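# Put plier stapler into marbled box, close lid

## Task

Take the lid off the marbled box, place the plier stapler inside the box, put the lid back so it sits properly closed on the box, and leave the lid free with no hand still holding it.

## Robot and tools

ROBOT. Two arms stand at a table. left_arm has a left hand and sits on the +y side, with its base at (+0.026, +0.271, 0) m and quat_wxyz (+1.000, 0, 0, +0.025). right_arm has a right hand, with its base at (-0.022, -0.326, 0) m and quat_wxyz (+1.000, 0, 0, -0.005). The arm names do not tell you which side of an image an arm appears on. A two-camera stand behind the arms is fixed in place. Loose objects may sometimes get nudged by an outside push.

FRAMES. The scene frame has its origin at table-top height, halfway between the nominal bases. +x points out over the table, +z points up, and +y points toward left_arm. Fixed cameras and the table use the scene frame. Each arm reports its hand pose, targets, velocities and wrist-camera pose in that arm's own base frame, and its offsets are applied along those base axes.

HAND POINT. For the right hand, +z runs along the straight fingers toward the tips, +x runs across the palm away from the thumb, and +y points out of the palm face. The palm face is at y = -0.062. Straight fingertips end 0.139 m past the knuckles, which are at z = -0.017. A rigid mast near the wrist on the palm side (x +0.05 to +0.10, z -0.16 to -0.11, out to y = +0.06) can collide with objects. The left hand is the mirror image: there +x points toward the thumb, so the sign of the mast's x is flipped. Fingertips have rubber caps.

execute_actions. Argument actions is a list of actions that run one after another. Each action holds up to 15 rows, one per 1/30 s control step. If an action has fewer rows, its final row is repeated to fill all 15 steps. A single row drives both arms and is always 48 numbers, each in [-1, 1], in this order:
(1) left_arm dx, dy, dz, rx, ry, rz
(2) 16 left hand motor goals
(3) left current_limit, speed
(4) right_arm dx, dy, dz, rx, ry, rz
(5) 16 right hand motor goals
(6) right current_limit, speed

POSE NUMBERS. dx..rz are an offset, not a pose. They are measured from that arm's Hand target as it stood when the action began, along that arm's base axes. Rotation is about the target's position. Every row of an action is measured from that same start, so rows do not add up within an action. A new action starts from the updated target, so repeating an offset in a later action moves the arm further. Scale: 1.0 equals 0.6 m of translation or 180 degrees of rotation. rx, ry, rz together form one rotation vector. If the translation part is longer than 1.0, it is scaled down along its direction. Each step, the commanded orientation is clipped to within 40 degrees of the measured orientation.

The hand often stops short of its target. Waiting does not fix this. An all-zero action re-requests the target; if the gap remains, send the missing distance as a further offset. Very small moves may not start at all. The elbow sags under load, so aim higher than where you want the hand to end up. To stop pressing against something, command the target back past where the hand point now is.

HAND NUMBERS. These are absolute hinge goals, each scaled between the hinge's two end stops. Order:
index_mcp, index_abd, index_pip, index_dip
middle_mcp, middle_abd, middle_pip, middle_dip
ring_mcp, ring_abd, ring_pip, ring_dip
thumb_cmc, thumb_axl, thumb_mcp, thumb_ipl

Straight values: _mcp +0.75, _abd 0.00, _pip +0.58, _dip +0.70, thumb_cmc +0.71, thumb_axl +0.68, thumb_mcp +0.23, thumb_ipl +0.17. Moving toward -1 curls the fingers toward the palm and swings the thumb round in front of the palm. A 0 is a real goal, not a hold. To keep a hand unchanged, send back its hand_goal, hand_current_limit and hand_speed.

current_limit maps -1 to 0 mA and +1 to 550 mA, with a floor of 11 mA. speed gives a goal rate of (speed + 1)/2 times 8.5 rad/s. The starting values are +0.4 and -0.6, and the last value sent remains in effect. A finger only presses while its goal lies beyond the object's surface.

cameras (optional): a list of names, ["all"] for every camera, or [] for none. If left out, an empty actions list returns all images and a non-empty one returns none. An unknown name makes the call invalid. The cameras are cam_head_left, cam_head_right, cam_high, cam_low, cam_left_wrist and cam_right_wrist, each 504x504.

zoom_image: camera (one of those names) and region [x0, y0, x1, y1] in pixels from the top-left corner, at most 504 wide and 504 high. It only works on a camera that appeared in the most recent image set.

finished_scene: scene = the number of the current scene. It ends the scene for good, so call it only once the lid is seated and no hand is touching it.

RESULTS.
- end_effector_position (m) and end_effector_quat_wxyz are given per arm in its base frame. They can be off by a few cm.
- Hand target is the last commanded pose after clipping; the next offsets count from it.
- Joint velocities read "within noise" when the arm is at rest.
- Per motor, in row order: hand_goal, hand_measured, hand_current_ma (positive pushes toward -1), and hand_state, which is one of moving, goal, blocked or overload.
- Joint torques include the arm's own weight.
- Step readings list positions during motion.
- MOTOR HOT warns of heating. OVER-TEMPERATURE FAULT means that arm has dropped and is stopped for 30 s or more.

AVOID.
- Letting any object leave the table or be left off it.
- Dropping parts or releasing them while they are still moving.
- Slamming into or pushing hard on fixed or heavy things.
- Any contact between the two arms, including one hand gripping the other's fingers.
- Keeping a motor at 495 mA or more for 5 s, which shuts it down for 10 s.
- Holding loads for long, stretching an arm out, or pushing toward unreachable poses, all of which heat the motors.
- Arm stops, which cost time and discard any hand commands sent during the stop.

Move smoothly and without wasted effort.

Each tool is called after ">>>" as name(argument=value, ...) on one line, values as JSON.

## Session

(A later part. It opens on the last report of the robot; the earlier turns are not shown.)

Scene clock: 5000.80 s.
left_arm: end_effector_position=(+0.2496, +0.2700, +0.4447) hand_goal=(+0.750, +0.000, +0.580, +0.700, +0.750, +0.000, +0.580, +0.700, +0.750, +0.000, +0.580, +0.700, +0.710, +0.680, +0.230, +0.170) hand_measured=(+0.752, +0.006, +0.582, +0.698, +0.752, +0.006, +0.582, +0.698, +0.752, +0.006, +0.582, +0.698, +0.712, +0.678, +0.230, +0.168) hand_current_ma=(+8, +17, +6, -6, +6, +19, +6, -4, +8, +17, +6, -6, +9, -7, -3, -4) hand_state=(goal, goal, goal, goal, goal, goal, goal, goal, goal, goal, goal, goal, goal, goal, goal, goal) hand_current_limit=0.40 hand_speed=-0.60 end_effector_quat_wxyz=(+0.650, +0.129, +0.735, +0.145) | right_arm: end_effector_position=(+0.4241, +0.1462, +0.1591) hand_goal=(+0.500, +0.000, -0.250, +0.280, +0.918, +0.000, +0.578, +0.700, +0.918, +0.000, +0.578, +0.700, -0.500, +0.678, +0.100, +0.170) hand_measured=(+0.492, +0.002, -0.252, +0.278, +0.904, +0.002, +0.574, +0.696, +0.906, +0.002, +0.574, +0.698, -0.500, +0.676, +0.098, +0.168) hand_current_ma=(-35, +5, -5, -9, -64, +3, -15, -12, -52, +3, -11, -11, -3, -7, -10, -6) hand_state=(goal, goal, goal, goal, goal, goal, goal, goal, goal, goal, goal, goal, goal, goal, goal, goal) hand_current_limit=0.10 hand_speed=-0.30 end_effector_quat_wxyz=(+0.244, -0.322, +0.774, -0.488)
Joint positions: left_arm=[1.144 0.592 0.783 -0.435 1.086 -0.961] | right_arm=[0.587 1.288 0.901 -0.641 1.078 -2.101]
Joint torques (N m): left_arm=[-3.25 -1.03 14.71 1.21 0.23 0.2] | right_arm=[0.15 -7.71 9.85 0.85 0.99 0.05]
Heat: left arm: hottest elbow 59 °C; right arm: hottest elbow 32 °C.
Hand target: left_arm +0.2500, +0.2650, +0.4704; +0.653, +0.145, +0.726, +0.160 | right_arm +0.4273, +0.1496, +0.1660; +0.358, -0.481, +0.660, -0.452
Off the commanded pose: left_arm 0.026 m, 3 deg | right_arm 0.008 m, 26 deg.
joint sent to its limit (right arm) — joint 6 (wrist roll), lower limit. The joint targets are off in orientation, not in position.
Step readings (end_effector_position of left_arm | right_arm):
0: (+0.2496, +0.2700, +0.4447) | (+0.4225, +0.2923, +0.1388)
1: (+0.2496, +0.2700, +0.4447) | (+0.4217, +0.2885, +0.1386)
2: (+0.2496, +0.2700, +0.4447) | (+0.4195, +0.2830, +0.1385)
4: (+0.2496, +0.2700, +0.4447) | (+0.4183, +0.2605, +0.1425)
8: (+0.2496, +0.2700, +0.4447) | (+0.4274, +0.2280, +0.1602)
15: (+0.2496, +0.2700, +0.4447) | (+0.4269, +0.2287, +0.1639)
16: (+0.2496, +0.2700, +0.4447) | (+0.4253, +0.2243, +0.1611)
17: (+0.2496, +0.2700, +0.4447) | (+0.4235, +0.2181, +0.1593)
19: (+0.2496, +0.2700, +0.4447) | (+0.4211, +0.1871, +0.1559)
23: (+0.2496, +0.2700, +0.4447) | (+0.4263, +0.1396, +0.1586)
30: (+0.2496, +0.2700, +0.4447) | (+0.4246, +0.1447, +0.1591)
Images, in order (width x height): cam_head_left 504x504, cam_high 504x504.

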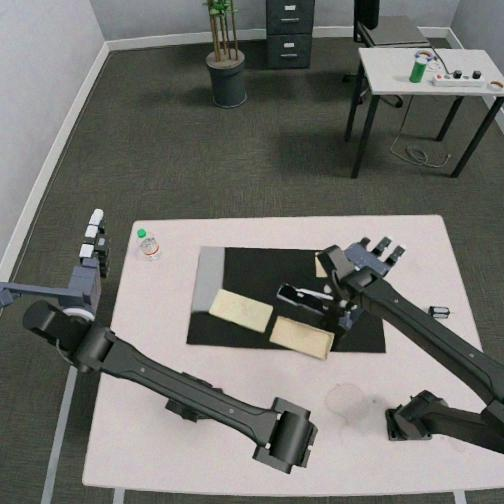

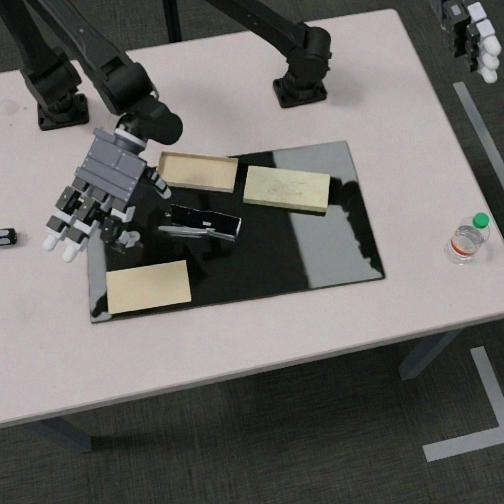

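>>> execute_actions(actions=[[[0,0,0,0,0,0,0.75,0,0.58,0.7,0.75,0,0.58,0.7,0.75,0,0.58,0.7,0.71,0.68,0.23,0.17,0.4,-0.6,-0.06,0.13,0,0,0,0,0.6,0,0.42,0.55,0.6,0,0.42,0.55,0.6,0,0.42,0.55,0.6,0.678,0.23,0.17,0,-0.3]],[[0,0,0,0,0,0,0.75,0,0.58,0.7,0.75,0,0.58,0.7,0.75,0,0.58,0.7,0.71,0.68,0.23,0.17,0.4,-0.6,-0.06,0.13,0,0,0,0,0.6,0,0.42,0.55,0.6,0,0.42,0.55,0.6,0,0.42,0.55,0.6,0.678,0.23,0.17,0,-0.3]],[[0,0,0,0,0,0,0.75,0,0.58,0.7,0.75,0,0.58,0.7,0.75,0,0.58,0.7,0.71,0.68,0.23,0.17,0.4,-0.6,-0.06,0.14,0,0,0,0,0.6,0,0.42,0.55,0.6,0,0.42,0.55,0.6,0,0.42,0.55,0.6,0.678,0.23,0.17,0,-0.3]],[[0,0,0,0,0,0,0.75,0,0.58,0.7,0.75,0,0.58,0.7,0.75,0,0.58,0.7,0.71,0.68,0.23,0.17,0.4,-0.6,-0.06,0.14,0,0,0,0,0.6,0,0.42,0.55,0.6,0,0.42,0.55,0.6,0,0.42,0.55,0.6,0.678,0.23,0.17,0,-0.3]],[[0,0,0,0,0,0,0.75,0,0.58,0.7,0.75,0,0.58,0.7,0.75,0,0.58,0.7,0.71,0.68,0.23,0.17,0.4,-0.6,0,0.13,-0.08,0,0,0,0.6,0,0.42,0.55,0.6,0,0.42,0.55,0.6,0,0.42,0.55,0.6,0.678,0.23,0.17,0,-0.3]]], cameras=["cam_high","cam_right_wrist"])

>>> zoom_image(camera="cam_high", region=[145, 125, 345, 265])

Scene clock: 5241.27 s.
left_arm: end_effector_position=(+0.2496, +0.2700, +0.4447) hand_goal=(+0.750, +0.000, +0.580, +0.700, +0.750, +0.000, +0.580, +0.700, +0.750, +0.000, +0.580, +0.700, +0.710, +0.680, +0.230, +0.170) hand_measured=(+0.752, +0.006, +0.582, +0.698, +0.752, +0.006, +0.582, +0.698, +0.752, +0.006, +0.582, +0.698, +0.712, +0.678, +0.230, +0.168) hand_current_ma=(+8, +17, +6, -6, +6, +19, +6, -4, +8, +17, +6, -6, +9, -7, -3, -4) hand_state=(goal, goal, goal, goal, goal, goal, goal, goal, goal, goal, goal, goal, goal, goal, goal, goal) hand_current_limit=0.40 hand_speed=-0.60 end_effector_quat_wxyz=(+0.650, +0.129, +0.735, +0.145) | right_arm: end_effector_position=(+0.2768, +0.5383, +0.0940) hand_goal=(+0.600, +0.000, +0.420, +0.550, +0.600, +0.000, +0.420, +0.550, +0.600, +0.000, +0.420, +0.550, +0.600, +0.678, +0.230, +0.170) hand_measured=(+0.592, -0.002, +0.416, +0.548, +0.590, -0.002, +0.420, +0.552, +0.592, -0.002, +0.420, +0.552, +0.590, +0.676, +0.228, +0.168) hand_current_ma=(-35, -3, -13, -10, -41, -3, -2, +10, -37, -3, -2, +9, -42, -7, -13, -6) hand_state=(goal, goal, goal, goal, goal, goal, goal, goal, goal, goal, goal, goal, goal, goal, goal, goal) hand_current_limit=0.00 hand_speed=-0.30 end_effector_quat_wxyz=(+0.342, -0.497, +0.649, -0.464)
Joint positions: left_arm=[1.144 0.592 0.783 -0.435 1.086 -0.961] | right_arm=[1.322 1.961 1.561 -1.267 1.227 -1.487]
Joint torques (N m): left_arm=[-2.78 -1.49 14.65 1.26 0.24 0.21] | right_arm=[0.21 -15.85 11.52 -0.58 1.4 0.2]
Heat: left arm: hottest elbow 60 °C; right arm: hottest elbow 33 °C.
Hand target: left_arm +0.2500, +0.2650, +0.4704; +0.653, +0.145, +0.726, +0.160 | right_arm +0.2831, +0.5516, +0.1178; +0.358, -0.481, +0.660, -0.452
Off the commanded pose: left_arm 0.026 m, 3 deg | right_arm 0.028 m, 3 deg.
Step readings (end_effector_position of left_arm | right_arm):
0: (+0.2496, +0.2700, +0.4447) | (+0.4241, +0.1462, +0.1591)
1: (+0.2496, +0.2700, +0.4447) | (+0.4217, +0.1515, +0.1593)
2: (+0.2496, +0.2700, +0.4447) | (+0.4187, +0.1566, +0.1608)
4: (+0.2496, +0.2700, +0.4447) | (+0.4038, +0.1908, +0.1607)
8: (+0.2496, +0.2700, +0.4447) | (+0.3786, +0.2372, +0.1596)
15: (+0.2496, +0.2700, +0.4447) | (+0.3849, +0.2264, +0.1606)
16: (+0.2496, +0.2700, +0.4447) | (+0.3836, +0.2283, +0.1608)
17: (+0.2496, +0.2700, +0.4447) | (+0.3809, +0.2322, +0.1618)
19: (+0.2496, +0.2700, +0.4447) | (+0.3629, +0.2615, +0.1582)
23: (+0.2496, +0.2700, +0.4447) | (+0.3350, +0.3024, +0.1479)
30: (+0.2496, +0.2700, +0.4447) | (+0.3430, +0.2943, +0.1459)
31: (+0.2496, +0.2700, +0.4447) | (+0.3426, +0.2973, +0.1480)
32: (+0.2496, +0.2700, +0.4447) | (+0.3408, +0.3011, +0.1500)
34: (+0.2496, +0.2700, +0.4447) | (+0.3271, +0.3347, +0.1519)
38: (+0.2496, +0.2700, +0.4447) | (+0.3032, +0.3870, +0.1524)
45: (+0.2496, +0.2700, +0.4447) | (+0.3104, +0.3810, +0.1503)
46: (+0.2496, +0.2700, +0.4447) | (+0.3103, +0.3839, +0.1524)
47: (+0.2496, +0.2700, +0.4447) | (+0.3096, +0.3863, +0.1547)
49: (+0.2496, +0.2700, +0.4447) | (+0.2988, +0.4168, +0.1572)
53: (+0.2496, +0.2700, +0.4447) | (+0.2719, +0.4654, +0.1546)
60: (+0.2496, +0.2700, +0.4447) | (+0.2713, +0.4592, +0.1463)
61: (+0.2496, +0.2700, +0.4447) | (+0.2731, +0.4643, +0.1449)
62: (+0.2496, +0.2700, +0.4447) | (+0.2771, +0.4742, +0.1455)
64: (+0.2496, +0.2700, +0.4447) | (+0.2853, +0.5099, +0.1393)
68: (+0.2496, +0.2700, +0.4447) | (+0.2838, +0.5418, +0.1074)
75: (+0.2496, +0.2700, +0.4447) | (+0.2762, +0.5370, +0.0875)
camera_calibration:
cam_right_wrist: T_world_to_cam=[[0.0284884, 0.803041, -0.595242, -0.35077], [-0.377262, 0.560083, 0.737551, -0.316694], [0.925668, 0.203551, 0.318912, -0.272173], [0, 0, 0, 1]] pos_world=[0.142459, 0.514459, 0.111585]
Images, in order (width x height): cam_high 504x504, cam_right_wrist 504x504.

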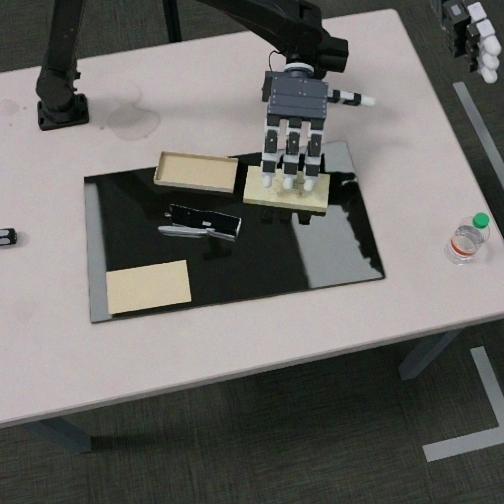

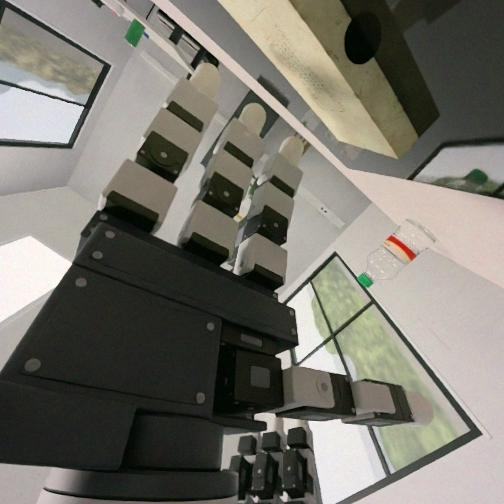

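Scaled by 2.520.

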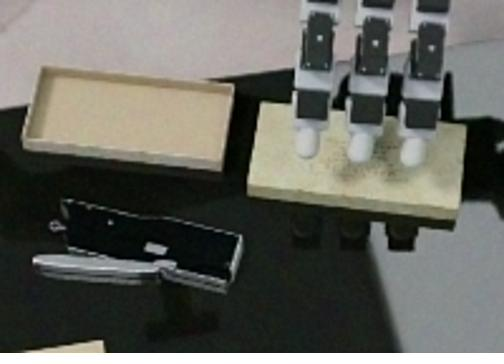

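>>> execute_actions(actions=[[[0,0,0,0,0,0,0.75,0,0.58,0.7,0.75,0,0.58,0.7,0.75,0,0.58,0.7,0.71,0.68,0.23,0.17,0.4,-0.6,0,-0.01,-0.075,0,0,0,0.6,0,0.42,0.55,0.6,0,0.42,0.55,0.6,0,0.42,0.55,0.6,0.678,0.23,0.17,-0.4,-0.3]],[[0,0,0,0,0,0,0.75,0,0.58,0.7,0.75,0,0.58,0.7,0.75,0,0.58,0.7,0.71,0.68,0.23,0.17,0.4,-0.6,0,0,-0.015,0,0,0,0.52,0,0.42,0.55,0.52,0,0.42,0.55,0.52,0,0.42,0.55,0.6,0.678,0.23,0.17,-0.4,-0.7]]], cameras=["cam_high"])

>>> zoom_image(camera="cam_high", region=[145, 125, 345, 265])

Scene clock: 5252.63 s.
left_arm: end_effector_position=(+0.2496, +0.2700, +0.4447) hand_goal=(+0.750, +0.000, +0.580, +0.700, +0.750, +0.000, +0.580, +0.700, +0.750, +0.000, +0.580, +0.700, +0.710, +0.680, +0.230, +0.170) hand_measured=(+0.752, +0.006, +0.582, +0.698, +0.752, +0.006, +0.582, +0.698, +0.752, +0.006, +0.582, +0.698, +0.712, +0.678, +0.230, +0.168) hand_current_ma=(+8, +17, +6, -6, +6, +19, +6, -4, +8, +17, +6, -6, +9, -7, -3, -4) hand_state=(goal, goal, goal, goal, goal, goal, goal, goal, goal, goal, goal, goal, goal, goal, goal, goal) hand_current_limit=0.40 hand_speed=-0.60 end_effector_quat_wxyz=(+0.650, +0.129, +0.735, +0.145) | right_arm: end_effector_position=(+0.2792, +0.5452, +0.0701) hand_goal=(+0.520, +0.000, +0.420, +0.550, +0.520, +0.000, +0.420, +0.550, +0.520, +0.000, +0.420, +0.550, +0.600, +0.678, +0.230, +0.170) hand_measured=(+0.518, -0.002, +0.418, +0.548, +0.514, -0.002, +0.420, +0.552, +0.514, -0.002, +0.420, +0.552, +0.590, +0.676, +0.228, +0.168) hand_current_ma=(-11, -4, -7, -8, -26, -3, -2, +10, -23, -3, -2, +9, -42, -7, -13, -6) hand_state=(goal, goal, goal, goal, goal, goal, goal, goal, goal, goal, goal, goal, goal, goal, goal, goal) hand_current_limit=-0.40 hand_speed=-0.70 end_effector_quat_wxyz=(+0.359, -0.484, +0.658, -0.452)
Joint positions: left_arm=[1.144 0.592 0.783 -0.435 1.086 -0.961] | right_arm=[1.322 1.98 1.52 -1.159 1.231 -1.482]
Joint torques (N m): left_arm=[-3.31 -1.03 14.56 1.18 0.2 0.21] | right_arm=[-0.85 -13.92 7.69 0.49 1.2 0.11]
Heat: left arm: hottest elbow 60 °C; right arm: hottest elbow 33 °C.
Hand target: left_arm +0.2500, +0.2650, +0.4704; +0.653, +0.145, +0.726, +0.160 | right_arm +0.2831, +0.5457, +0.0639; +0.358, -0.481, +0.660, -0.452
Off the commanded pose: left_arm 0.026 m, 3 deg | right_arm 0.007 m, 0 deg.
Step readings (end_effector_position of left_arm | right_arm):
0: (+0.2496, +0.2700, +0.4447) | (+0.2769, +0.5384, +0.0940)
1: (+0.2496, +0.2700, +0.4447) | (+0.2773, +0.5394, +0.0922)
2: (+0.2496, +0.2700, +0.4447) | (+0.2782, +0.5418, +0.0906)
4: (+0.2496, +0.2700, +0.4447) | (+0.2788, +0.5443, +0.0856)
8: (+0.2496, +0.2700, +0.4447) | (+0.2785, +0.5431, +0.0751)
15: (+0.2496, +0.2700, +0.4447) | (+0.2786, +0.5433, +0.0725)
16: (+0.2496, +0.2700, +0.4447) | (+0.2787, +0.5437, +0.0723)
17: (+0.2496, +0.2700, +0.4447) | (+0.2789, +0.5444, +0.0720)
19: (+0.2496, +0.2700, +0.4447) | (+0.2790, +0.5451, +0.0710)
23: (+0.2496, +0.2700, +0.4447) | (+0.2791, +0.5451, +0.0701)
30: (+0.2496, +0.2700, +0.4447) | (+0.2792, +0.5452, +0.0701)
Images, in order (width x height): cam_high 504x504.

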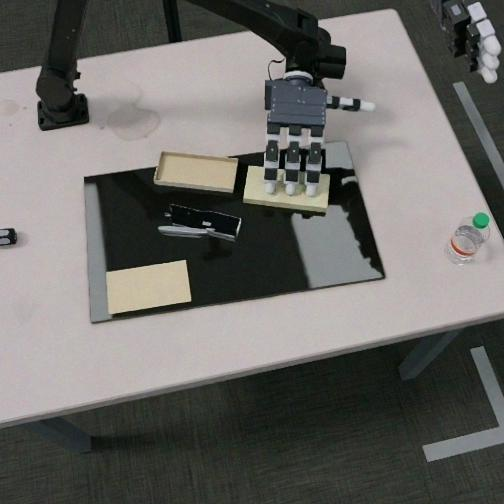

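Scaled by 2.520.

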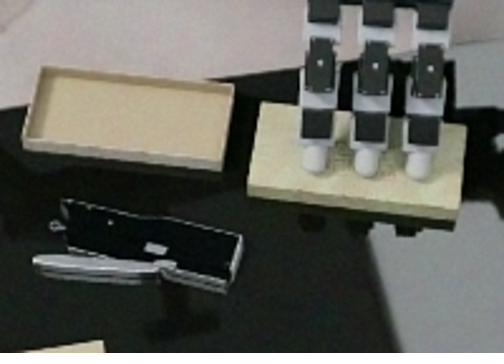

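>>> execute_actions(actions=[[[0,0,0,0,0,0,0.75,0,0.58,0.7,0.75,0,0.58,0.7,0.75,0,0.58,0.7,0.71,0.68,0.23,0.17,0.4,-0.6,0,0,-0.012,0,0,0,0.42,0,0.42,0.55,0.42,0,0.42,0.55,0.42,0,0.42,0.55,0.6,0.678,0.23,0.17,-0.4,-0.7]]], cameras=[])

Scene clock: 5262.13 s.
left_arm: end_effector_position=(+0.2496, +0.2700, +0.4447) hand_goal=(+0.750, +0.000, +0.580, +0.700, +0.750, +0.000, +0.580, +0.700, +0.750, +0.000, +0.580, +0.700, +0.710, +0.680, +0.230, +0.170) hand_measured=(+0.752, +0.006, +0.582, +0.698, +0.752, +0.006, +0.582, +0.698, +0.752, +0.006, +0.582, +0.698, +0.712, +0.678, +0.230, +0.168) hand_current_ma=(+8, +17, +6, -6, +6, +19, +6, -4, +8, +17, +6, -6, +9, -7, -3, -4) hand_state=(goal, goal, goal, goal, goal, goal, goal, goal, goal, goal, goal, goal, goal, goal, goal, goal) hand_current_limit=0.40 hand_speed=-0.60 end_effector_quat_wxyz=(+0.650, +0.129, +0.735, +0.145) | right_arm: end_effector_position=(+0.2841, +0.5442, +0.0722) hand_goal=(+0.420, +0.000, +0.420, +0.550, +0.420, +0.000, +0.420, +0.550, +0.420, +0.000, +0.420, +0.550, +0.600, +0.678, +0.230, +0.170) hand_measured=(+0.444, -0.002, +0.428, +0.552, +0.444, -0.002, +0.428, +0.554, +0.446, -0.002, +0.426, +0.554, +0.590, +0.676, +0.228, +0.168) hand_current_ma=(+106, -9, +33, +11, +112, -5, +30, +13, +115, -3, +26, +13, -42, -7, -13, -6) hand_state=(blocked, goal, goal, goal, blocked, goal, goal, goal, blocked, goal, goal, goal, goal, goal, goal, goal) hand_current_limit=-0.40 hand_speed=-0.70 end_effector_quat_wxyz=(+0.366, -0.478, +0.654, -0.459)
Joint positions: left_arm=[1.144 0.592 0.783 -0.435 1.086 -0.961] | right_arm=[1.319 1.981 1.517 -1.151 1.255 -1.482]
Joint torques (N m): left_arm=[-2.78 -0.91 14.49 1.31 0.23 0.19] | right_arm=[-0.5 -13.57 7.45 0.64 0.15 0.11]
Heat: left arm: hottest elbow 60 °C; right arm: hottest elbow 33 °C.
Hand target: left_arm +0.2500, +0.2650, +0.4704; +0.653, +0.145, +0.726, +0.160 | right_arm +0.2832, +0.5457, +0.0566; +0.358, -0.481, +0.660, -0.452
Off the commanded pose: left_arm 0.026 m, 3 deg | right_arm 0.016 m, 1 deg.
Step readings (end_effector_position of left_arm | right_arm):
0: (+0.2496, +0.2700, +0.4447) | (+0.2792, +0.5452, +0.0701)
1: (+0.2496, +0.2700, +0.4447) | (+0.2793, +0.5452, +0.0697)
2: (+0.2496, +0.2700, +0.4447) | (+0.2801, +0.5452, +0.0699)
4: (+0.2496, +0.2700, +0.4447) | (+0.2817, +0.5452, +0.0714)
8: (+0.2496, +0.2700, +0.4447) | (+0.2840, +0.5443, +0.0721)
15: (+0.2496, +0.2700, +0.4447) | (+0.2841, +0.5442, +0.0722)
No camera images: "cameras" was empty.

>>> execute_actions(actions=[[[0,0,0,0,0,0,0.75,0,0.58,0.7,0.75,0,0.58,0.7,0.75,0,0.58,0.7,0.71,0.68,0.23,0.17,0.4,-0.6,0.006,0.03,0,0,0,0,0.42,0,0.42,0.55,0.42,0,0.42,0.55,0.42,0,0.42,0.55,0.6,0.678,0.23,0.17,-0.4,-0.7]],[[0,0,0,0,0,0,0.75,0,0.58,0.7,0.75,0,0.58,0.7,0.75,0,0.58,0.7,0.71,0.68,0.23,0.17,0.4,-0.6,0.006,0.03,0,0,0,0,0.42,0,0.42,0.55,0.42,0,0.42,0.55,0.42,0,0.42,0.55,0.6,0.678,0.23,0.17,-0.4,-0.7]],[[0,0,0,0,0,0,0.75,0,0.58,0.7,0.75,0,0.58,0.7,0.75,0,0.58,0.7,0.71,0.68,0.23,0.17,0.4,-0.6,0.006,0.03,0,0,0,0,0.42,0,0.42,0.55,0.42,0,0.42,0.55,0.42,0,0.42,0.55,0.6,0.678,0.23,0.17,-0.4,-0.7]]], cameras=["cam_high"])

>>> zoom_image(camera="cam_high", region=[145, 125, 365, 265])

Scene clock: 5287.03 s.
left_arm: end_effector_position=(+0.2496, +0.2700, +0.4447) hand_goal=(+0.750, +0.000, +0.580, +0.700, +0.750, +0.000, +0.580, +0.700, +0.750, +0.000, +0.580, +0.700, +0.710, +0.680, +0.230, +0.170) hand_measured=(+0.752, +0.006, +0.582, +0.698, +0.752, +0.006, +0.582, +0.698, +0.752, +0.006, +0.582, +0.698, +0.712, +0.678, +0.230, +0.168) hand_current_ma=(+8, +17, +6, -6, +6, +19, +6, -4, +8, +17, +6, -6, +9, -7, -3, -4) hand_state=(goal, goal, goal, goal, goal, goal, goal, goal, goal, goal, goal, goal, goal, goal, goal, goal) hand_current_limit=0.40 hand_speed=-0.60 end_effector_quat_wxyz=(+0.650, +0.129, +0.735, +0.145) | right_arm: end_effector_position=(+0.2933, +0.5723, +0.0760) hand_goal=(+0.420, +0.000, +0.420, +0.550, +0.420, +0.000, +0.420, +0.550, +0.420, +0.000, +0.420, +0.550, +0.600, +0.678, +0.230, +0.170) hand_measured=(+0.426, -0.006, +0.428, +0.552, +0.428, -0.004, +0.430, +0.554, +0.428, -0.006, +0.430, +0.556, +0.590, +0.676, +0.228, +0.168) hand_current_ma=(+25, -18, +28, +11, +29, -16, +37, +15, +33, -18, +40, +21, -41, -7, -13, -6) hand_state=(goal, goal, goal, goal, goal, goal, goal, goal, goal, goal, goal, goal, goal, goal, goal, goal) hand_current_limit=-0.40 hand_speed=-0.70 end_effector_quat_wxyz=(+0.372, -0.475, +0.651, -0.461)
Joint positions: left_arm=[1.144 0.592 0.783 -0.435 1.086 -0.961] | right_arm=[1.319 2.045 1.628 -1.187 1.268 -1.488]
Joint torques (N m): left_arm=[-2.84 -1.32 14.53 1.39 0.23 0.23] | right_arm=[-0.44 -15.38 7.92 -0.06 0.87 0.11]
Heat: left arm: hottest elbow 60 °C; right arm: hottest elbow 32 °C.
Hand target: left_arm +0.2500, +0.2650, +0.4704; +0.653, +0.145, +0.726, +0.160 | right_arm +0.2921, +0.5726, +0.0747; +0.369, -0.476, +0.653, -0.458 (last step not sent: back at the drive's target)
Off the commanded pose: left_arm 0.026 m, 3 deg | right_arm 0.033 m, 2 deg.
led back after a hold (right arm): the arm was led back toward your command in small steps, so it may still be short of it.
Step readings (end_effector_position of left_arm | right_arm):
0: (+0.2496, +0.2700, +0.4447) | (+0.2841, +0.5442, +0.0722)
1: (+0.2496, +0.2700, +0.4447) | (+0.2844, +0.5454, +0.0727)
2: (+0.2496, +0.2700, +0.4447) | (+0.2849, +0.5471, +0.0727)
4: (+0.2496, +0.2700, +0.4447) | (+0.2864, +0.5520, +0.0723)
8: (+0.2496, +0.2700, +0.4447) | (+0.2874, +0.5546, +0.0725)
15: (+0.2496, +0.2700, +0.4447) | (+0.2874, +0.5546, +0.0725)
16: (+0.2496, +0.2700, +0.4447) | (+0.2882, +0.5545, +0.0738) HELD (not all sent) right_arm
17: (+0.2496, +0.2700, +0.4447) | (+0.2883, +0.5545, +0.0740)
19: (+0.2496, +0.2700, +0.4447) | (+0.2885, +0.5577, +0.0736)
21: (+0.2496, +0.2700, +0.4447) | (+0.2905, +0.5634, +0.0744) HELD (not all sent) right_arm
23: (+0.2496, +0.2700, +0.4447) | (+0.2911, +0.5637, +0.0750)
30: (+0.2496, +0.2700, +0.4447) | (+0.2921, +0.5725, +0.0741)
31: (+0.2496, +0.2700, +0.4447) | (+0.2929, +0.5724, +0.0753) HELD (not all sent) right_arm
32: (+0.2496, +0.2700, +0.4447) | (+0.2932, +0.5723, +0.0759) HELD (not all sent) right_arm
34: (+0.2496, +0.2700, +0.4447) | (+0.2933, +0.5723, +0.0760) HELD (not all sent) right_arm
38: (+0.2496, +0.2700, +0.4447) | (+0.2933, +0.5723, +0.0760) HELD (not all sent) right_arm
45: (+0.2496, +0.2700, +0.4447) | (+0.2933, +0.5723, +0.0760) HELD (not all sent) right_arm
HELD (not all sent) right_arm: steps 16, 21 to 22 and 31 to 45.
pose unreachable (right arm): on one or more control steps of this call, first in action 1 (counted from 0), this arm could not follow its commanded pose, so it was not sent that pose on those steps. It may still have moved: this result reports where it is.
cause: moving toward the commanded pose would bring a part of the arm too close to another arm (a part of this arm just beyond joint 5 (wrist yaw) and a part of the left arm just beyond its joint 2 (shoulder), at the place that arm is still heading or pushing toward).
Images, in order (width x height): cam_high 504x504.

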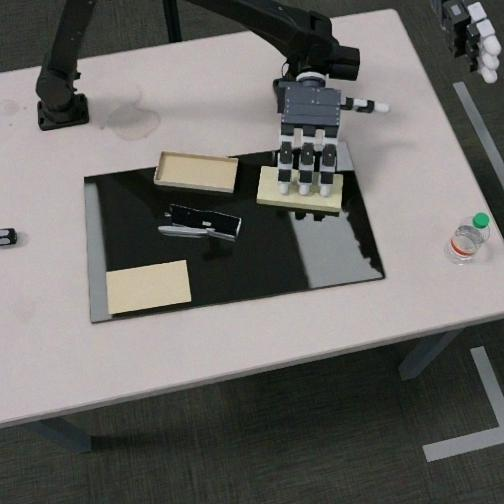

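Scaled by 2.291.

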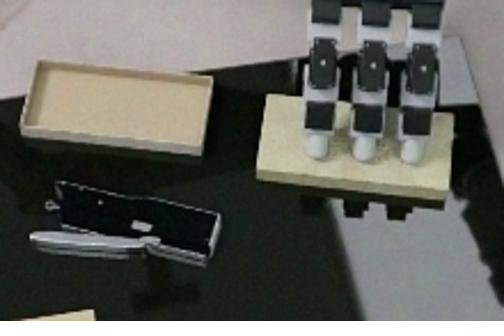

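>>> execute_actions(actions=[[[0,0,0,0,0,0,0.75,0,0.58,0.7,0.75,0,0.58,0.7,0.75,0,0.58,0.7,0.71,0.68,0.23,0.17,0.4,-0.6,0,-0.02,0.07,0,0,0,0.5,0,0.42,0.55,0.5,0,0.42,0.55,0.5,0,0.42,0.55,0.6,0.678,0.23,0.17,0,-0.3]],[[0,0,0,0,0,0,0.75,0,0.58,0.7,0.75,0,0.58,0.7,0.75,0,0.58,0.7,0.71,0.68,0.23,0.17,0.4,-0.6,-0.05,-0.13,0.02,0,0,0,0.45,0,0.42,0.55,0.45,0,0.42,0.55,0.45,0,0.42,0.55,0.6,0.678,0.23,0.17,0,-0.3]],[[0,0,0,0,0,0,0.75,0,0.58,0.7,0.75,0,0.58,0.7,0.75,0,0.58,0.7,0.71,0.68,0.23,0.17,0.4,-0.6,-0.06,-0.15,-0.03,0,0,0,0.36,0,0.42,0.55,0.36,0,0.42,0.55,0.36,0,0.42,0.55,0.6,0.678,0.23,0.17,0,-0.3]]], cameras=["cam_high","cam_right_wrist"])

>>> zoom_image(camera="cam_high", region=[145, 105, 265, 225])

Scene clock: 5310.40 s.
left_arm: end_effector_position=(+0.2496, +0.2700, +0.4447) hand_goal=(+0.750, +0.000, +0.580, +0.700, +0.750, +0.000, +0.580, +0.700, +0.750, +0.000, +0.580, +0.700, +0.710, +0.680, +0.230, +0.170) hand_measured=(+0.752, +0.006, +0.582, +0.698, +0.752, +0.006, +0.582, +0.698, +0.752, +0.006, +0.582, +0.698, +0.712, +0.678, +0.230, +0.168) hand_current_ma=(+8, +17, +6, -6, +6, +19, +6, -4, +8, +17, +6, -6, +9, -7, -3, -4) hand_state=(goal, goal, goal, goal, goal, goal, goal, goal, goal, goal, goal, goal, goal, goal, goal, goal) hand_current_limit=0.40 hand_speed=-0.60 end_effector_quat_wxyz=(+0.650, +0.129, +0.735, +0.145) | right_arm: end_effector_position=(+0.2254, +0.3779, +0.0996) hand_goal=(+0.360, +0.000, +0.420, +0.550, +0.360, +0.000, +0.420, +0.550, +0.360, +0.000, +0.420, +0.550, +0.600, +0.678, +0.230, +0.170) hand_measured=(+0.354, +0.000, +0.420, +0.552, +0.352, +0.000, +0.420, +0.552, +0.354, +0.000, +0.420, +0.552, +0.592, +0.676, +0.228, +0.168) hand_current_ma=(-26, +2, +1, +9, -31, +2, +2, +11, -25, +2, +1, +10, -35, -7, -12, -6) hand_state=(goal, goal, goal, goal, goal, goal, goal, goal, goal, goal, goal, goal, goal, goal, goal, goal) hand_current_limit=0.00 hand_speed=-0.30 end_effector_quat_wxyz=(+0.354, -0.486, +0.646, -0.471)
Joint positions: left_arm=[1.144 0.592 0.783 -0.435 1.086 -0.961] | right_arm=[1.359 1.586 1.028 -1.225 1.252 -1.349]
Joint torques (N m): left_arm=[-2.61 -0.91 14.65 1.37 0.21 0.24] | right_arm=[0.5 -9.64 9.55 0.03 1.28 0.25]
Heat: left arm: hottest elbow 60 °C; right arm: hottest elbow 31 °C.
Hand target: left_arm +0.2500, +0.2650, +0.4704; +0.653, +0.145, +0.726, +0.160 | right_arm +0.2261, +0.3926, +0.1106; +0.369, -0.476, +0.653, -0.458
Off the commanded pose: left_arm 0.026 m, 3 deg | right_arm 0.018 m, 3 deg.
Step readings (end_effector_position of left_arm | right_arm):
0: (+0.2496, +0.2700, +0.4447) | (+0.2933, +0.5723, +0.0760)
1: (+0.2496, +0.2700, +0.4447) | (+0.2929, +0.5711, +0.0787)
2: (+0.2496, +0.2700, +0.4447) | (+0.2913, +0.5688, +0.0790)
4: (+0.2496, +0.2700, +0.4447) | (+0.2895, +0.5628, +0.0856)
8: (+0.2496, +0.2700, +0.4447) | (+0.2891, +0.5614, +0.1038)
15: (+0.2496, +0.2700, +0.4447) | (+0.2891, +0.5613, +0.1119)
16: (+0.2496, +0.2700, +0.4447) | (+0.2870, +0.5514, +0.1067)
17: (+0.2496, +0.2700, +0.4447) | (+0.2836, +0.5394, +0.1071)
19: (+0.2496, +0.2700, +0.4447) | (+0.2696, +0.4955, +0.1020)
23: (+0.2496, +0.2700, +0.4447) | (+0.2623, +0.4684, +0.1124)
30: (+0.2496, +0.2700, +0.4447) | (+0.2622, +0.4707, +0.1229)
31: (+0.2496, +0.2700, +0.4447) | (+0.2592, +0.4608, +0.1160)
32: (+0.2496, +0.2700, +0.4447) | (+0.2554, +0.4514, +0.1148)
34: (+0.2496, +0.2700, +0.4447) | (+0.2389, +0.4072, +0.1029)
38: (+0.2496, +0.2700, +0.4447) | (+0.2247, +0.3734, +0.0957)
45: (+0.2496, +0.2700, +0.4447) | (+0.2252, +0.3775, +0.0995)
camera_calibration:
cam_right_wrist: T_world_to_cam=[[0.051776, 0.806847, -0.588488, -0.224469], [-0.400147, 0.556667, 0.728014, -0.243045], [0.914987, 0.197788, 0.351679, -0.192296], [0, 0, 0, 1]] pos_world=[0.090317, 0.354441, 0.112469]
Images, in order (width x height): cam_high 504x504, cam_right_wrist 504x504.

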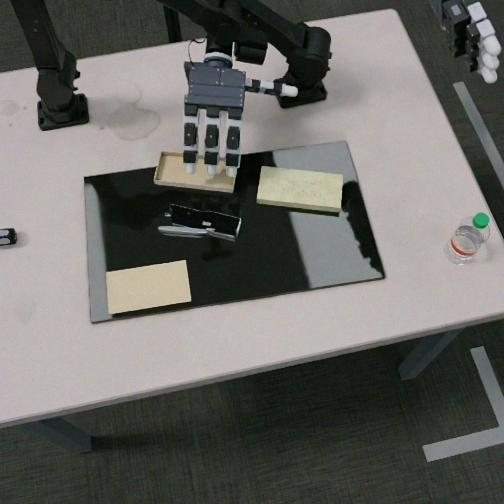

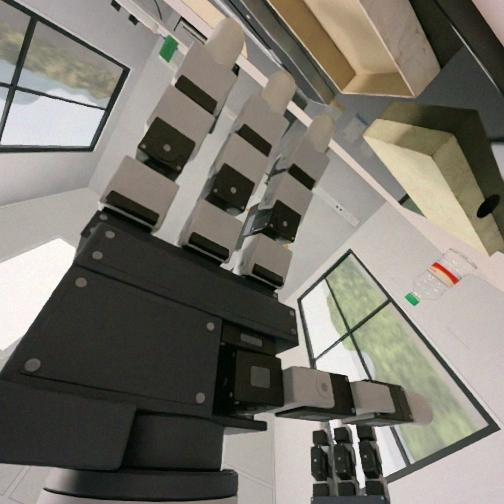

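Scaled by 4.200.

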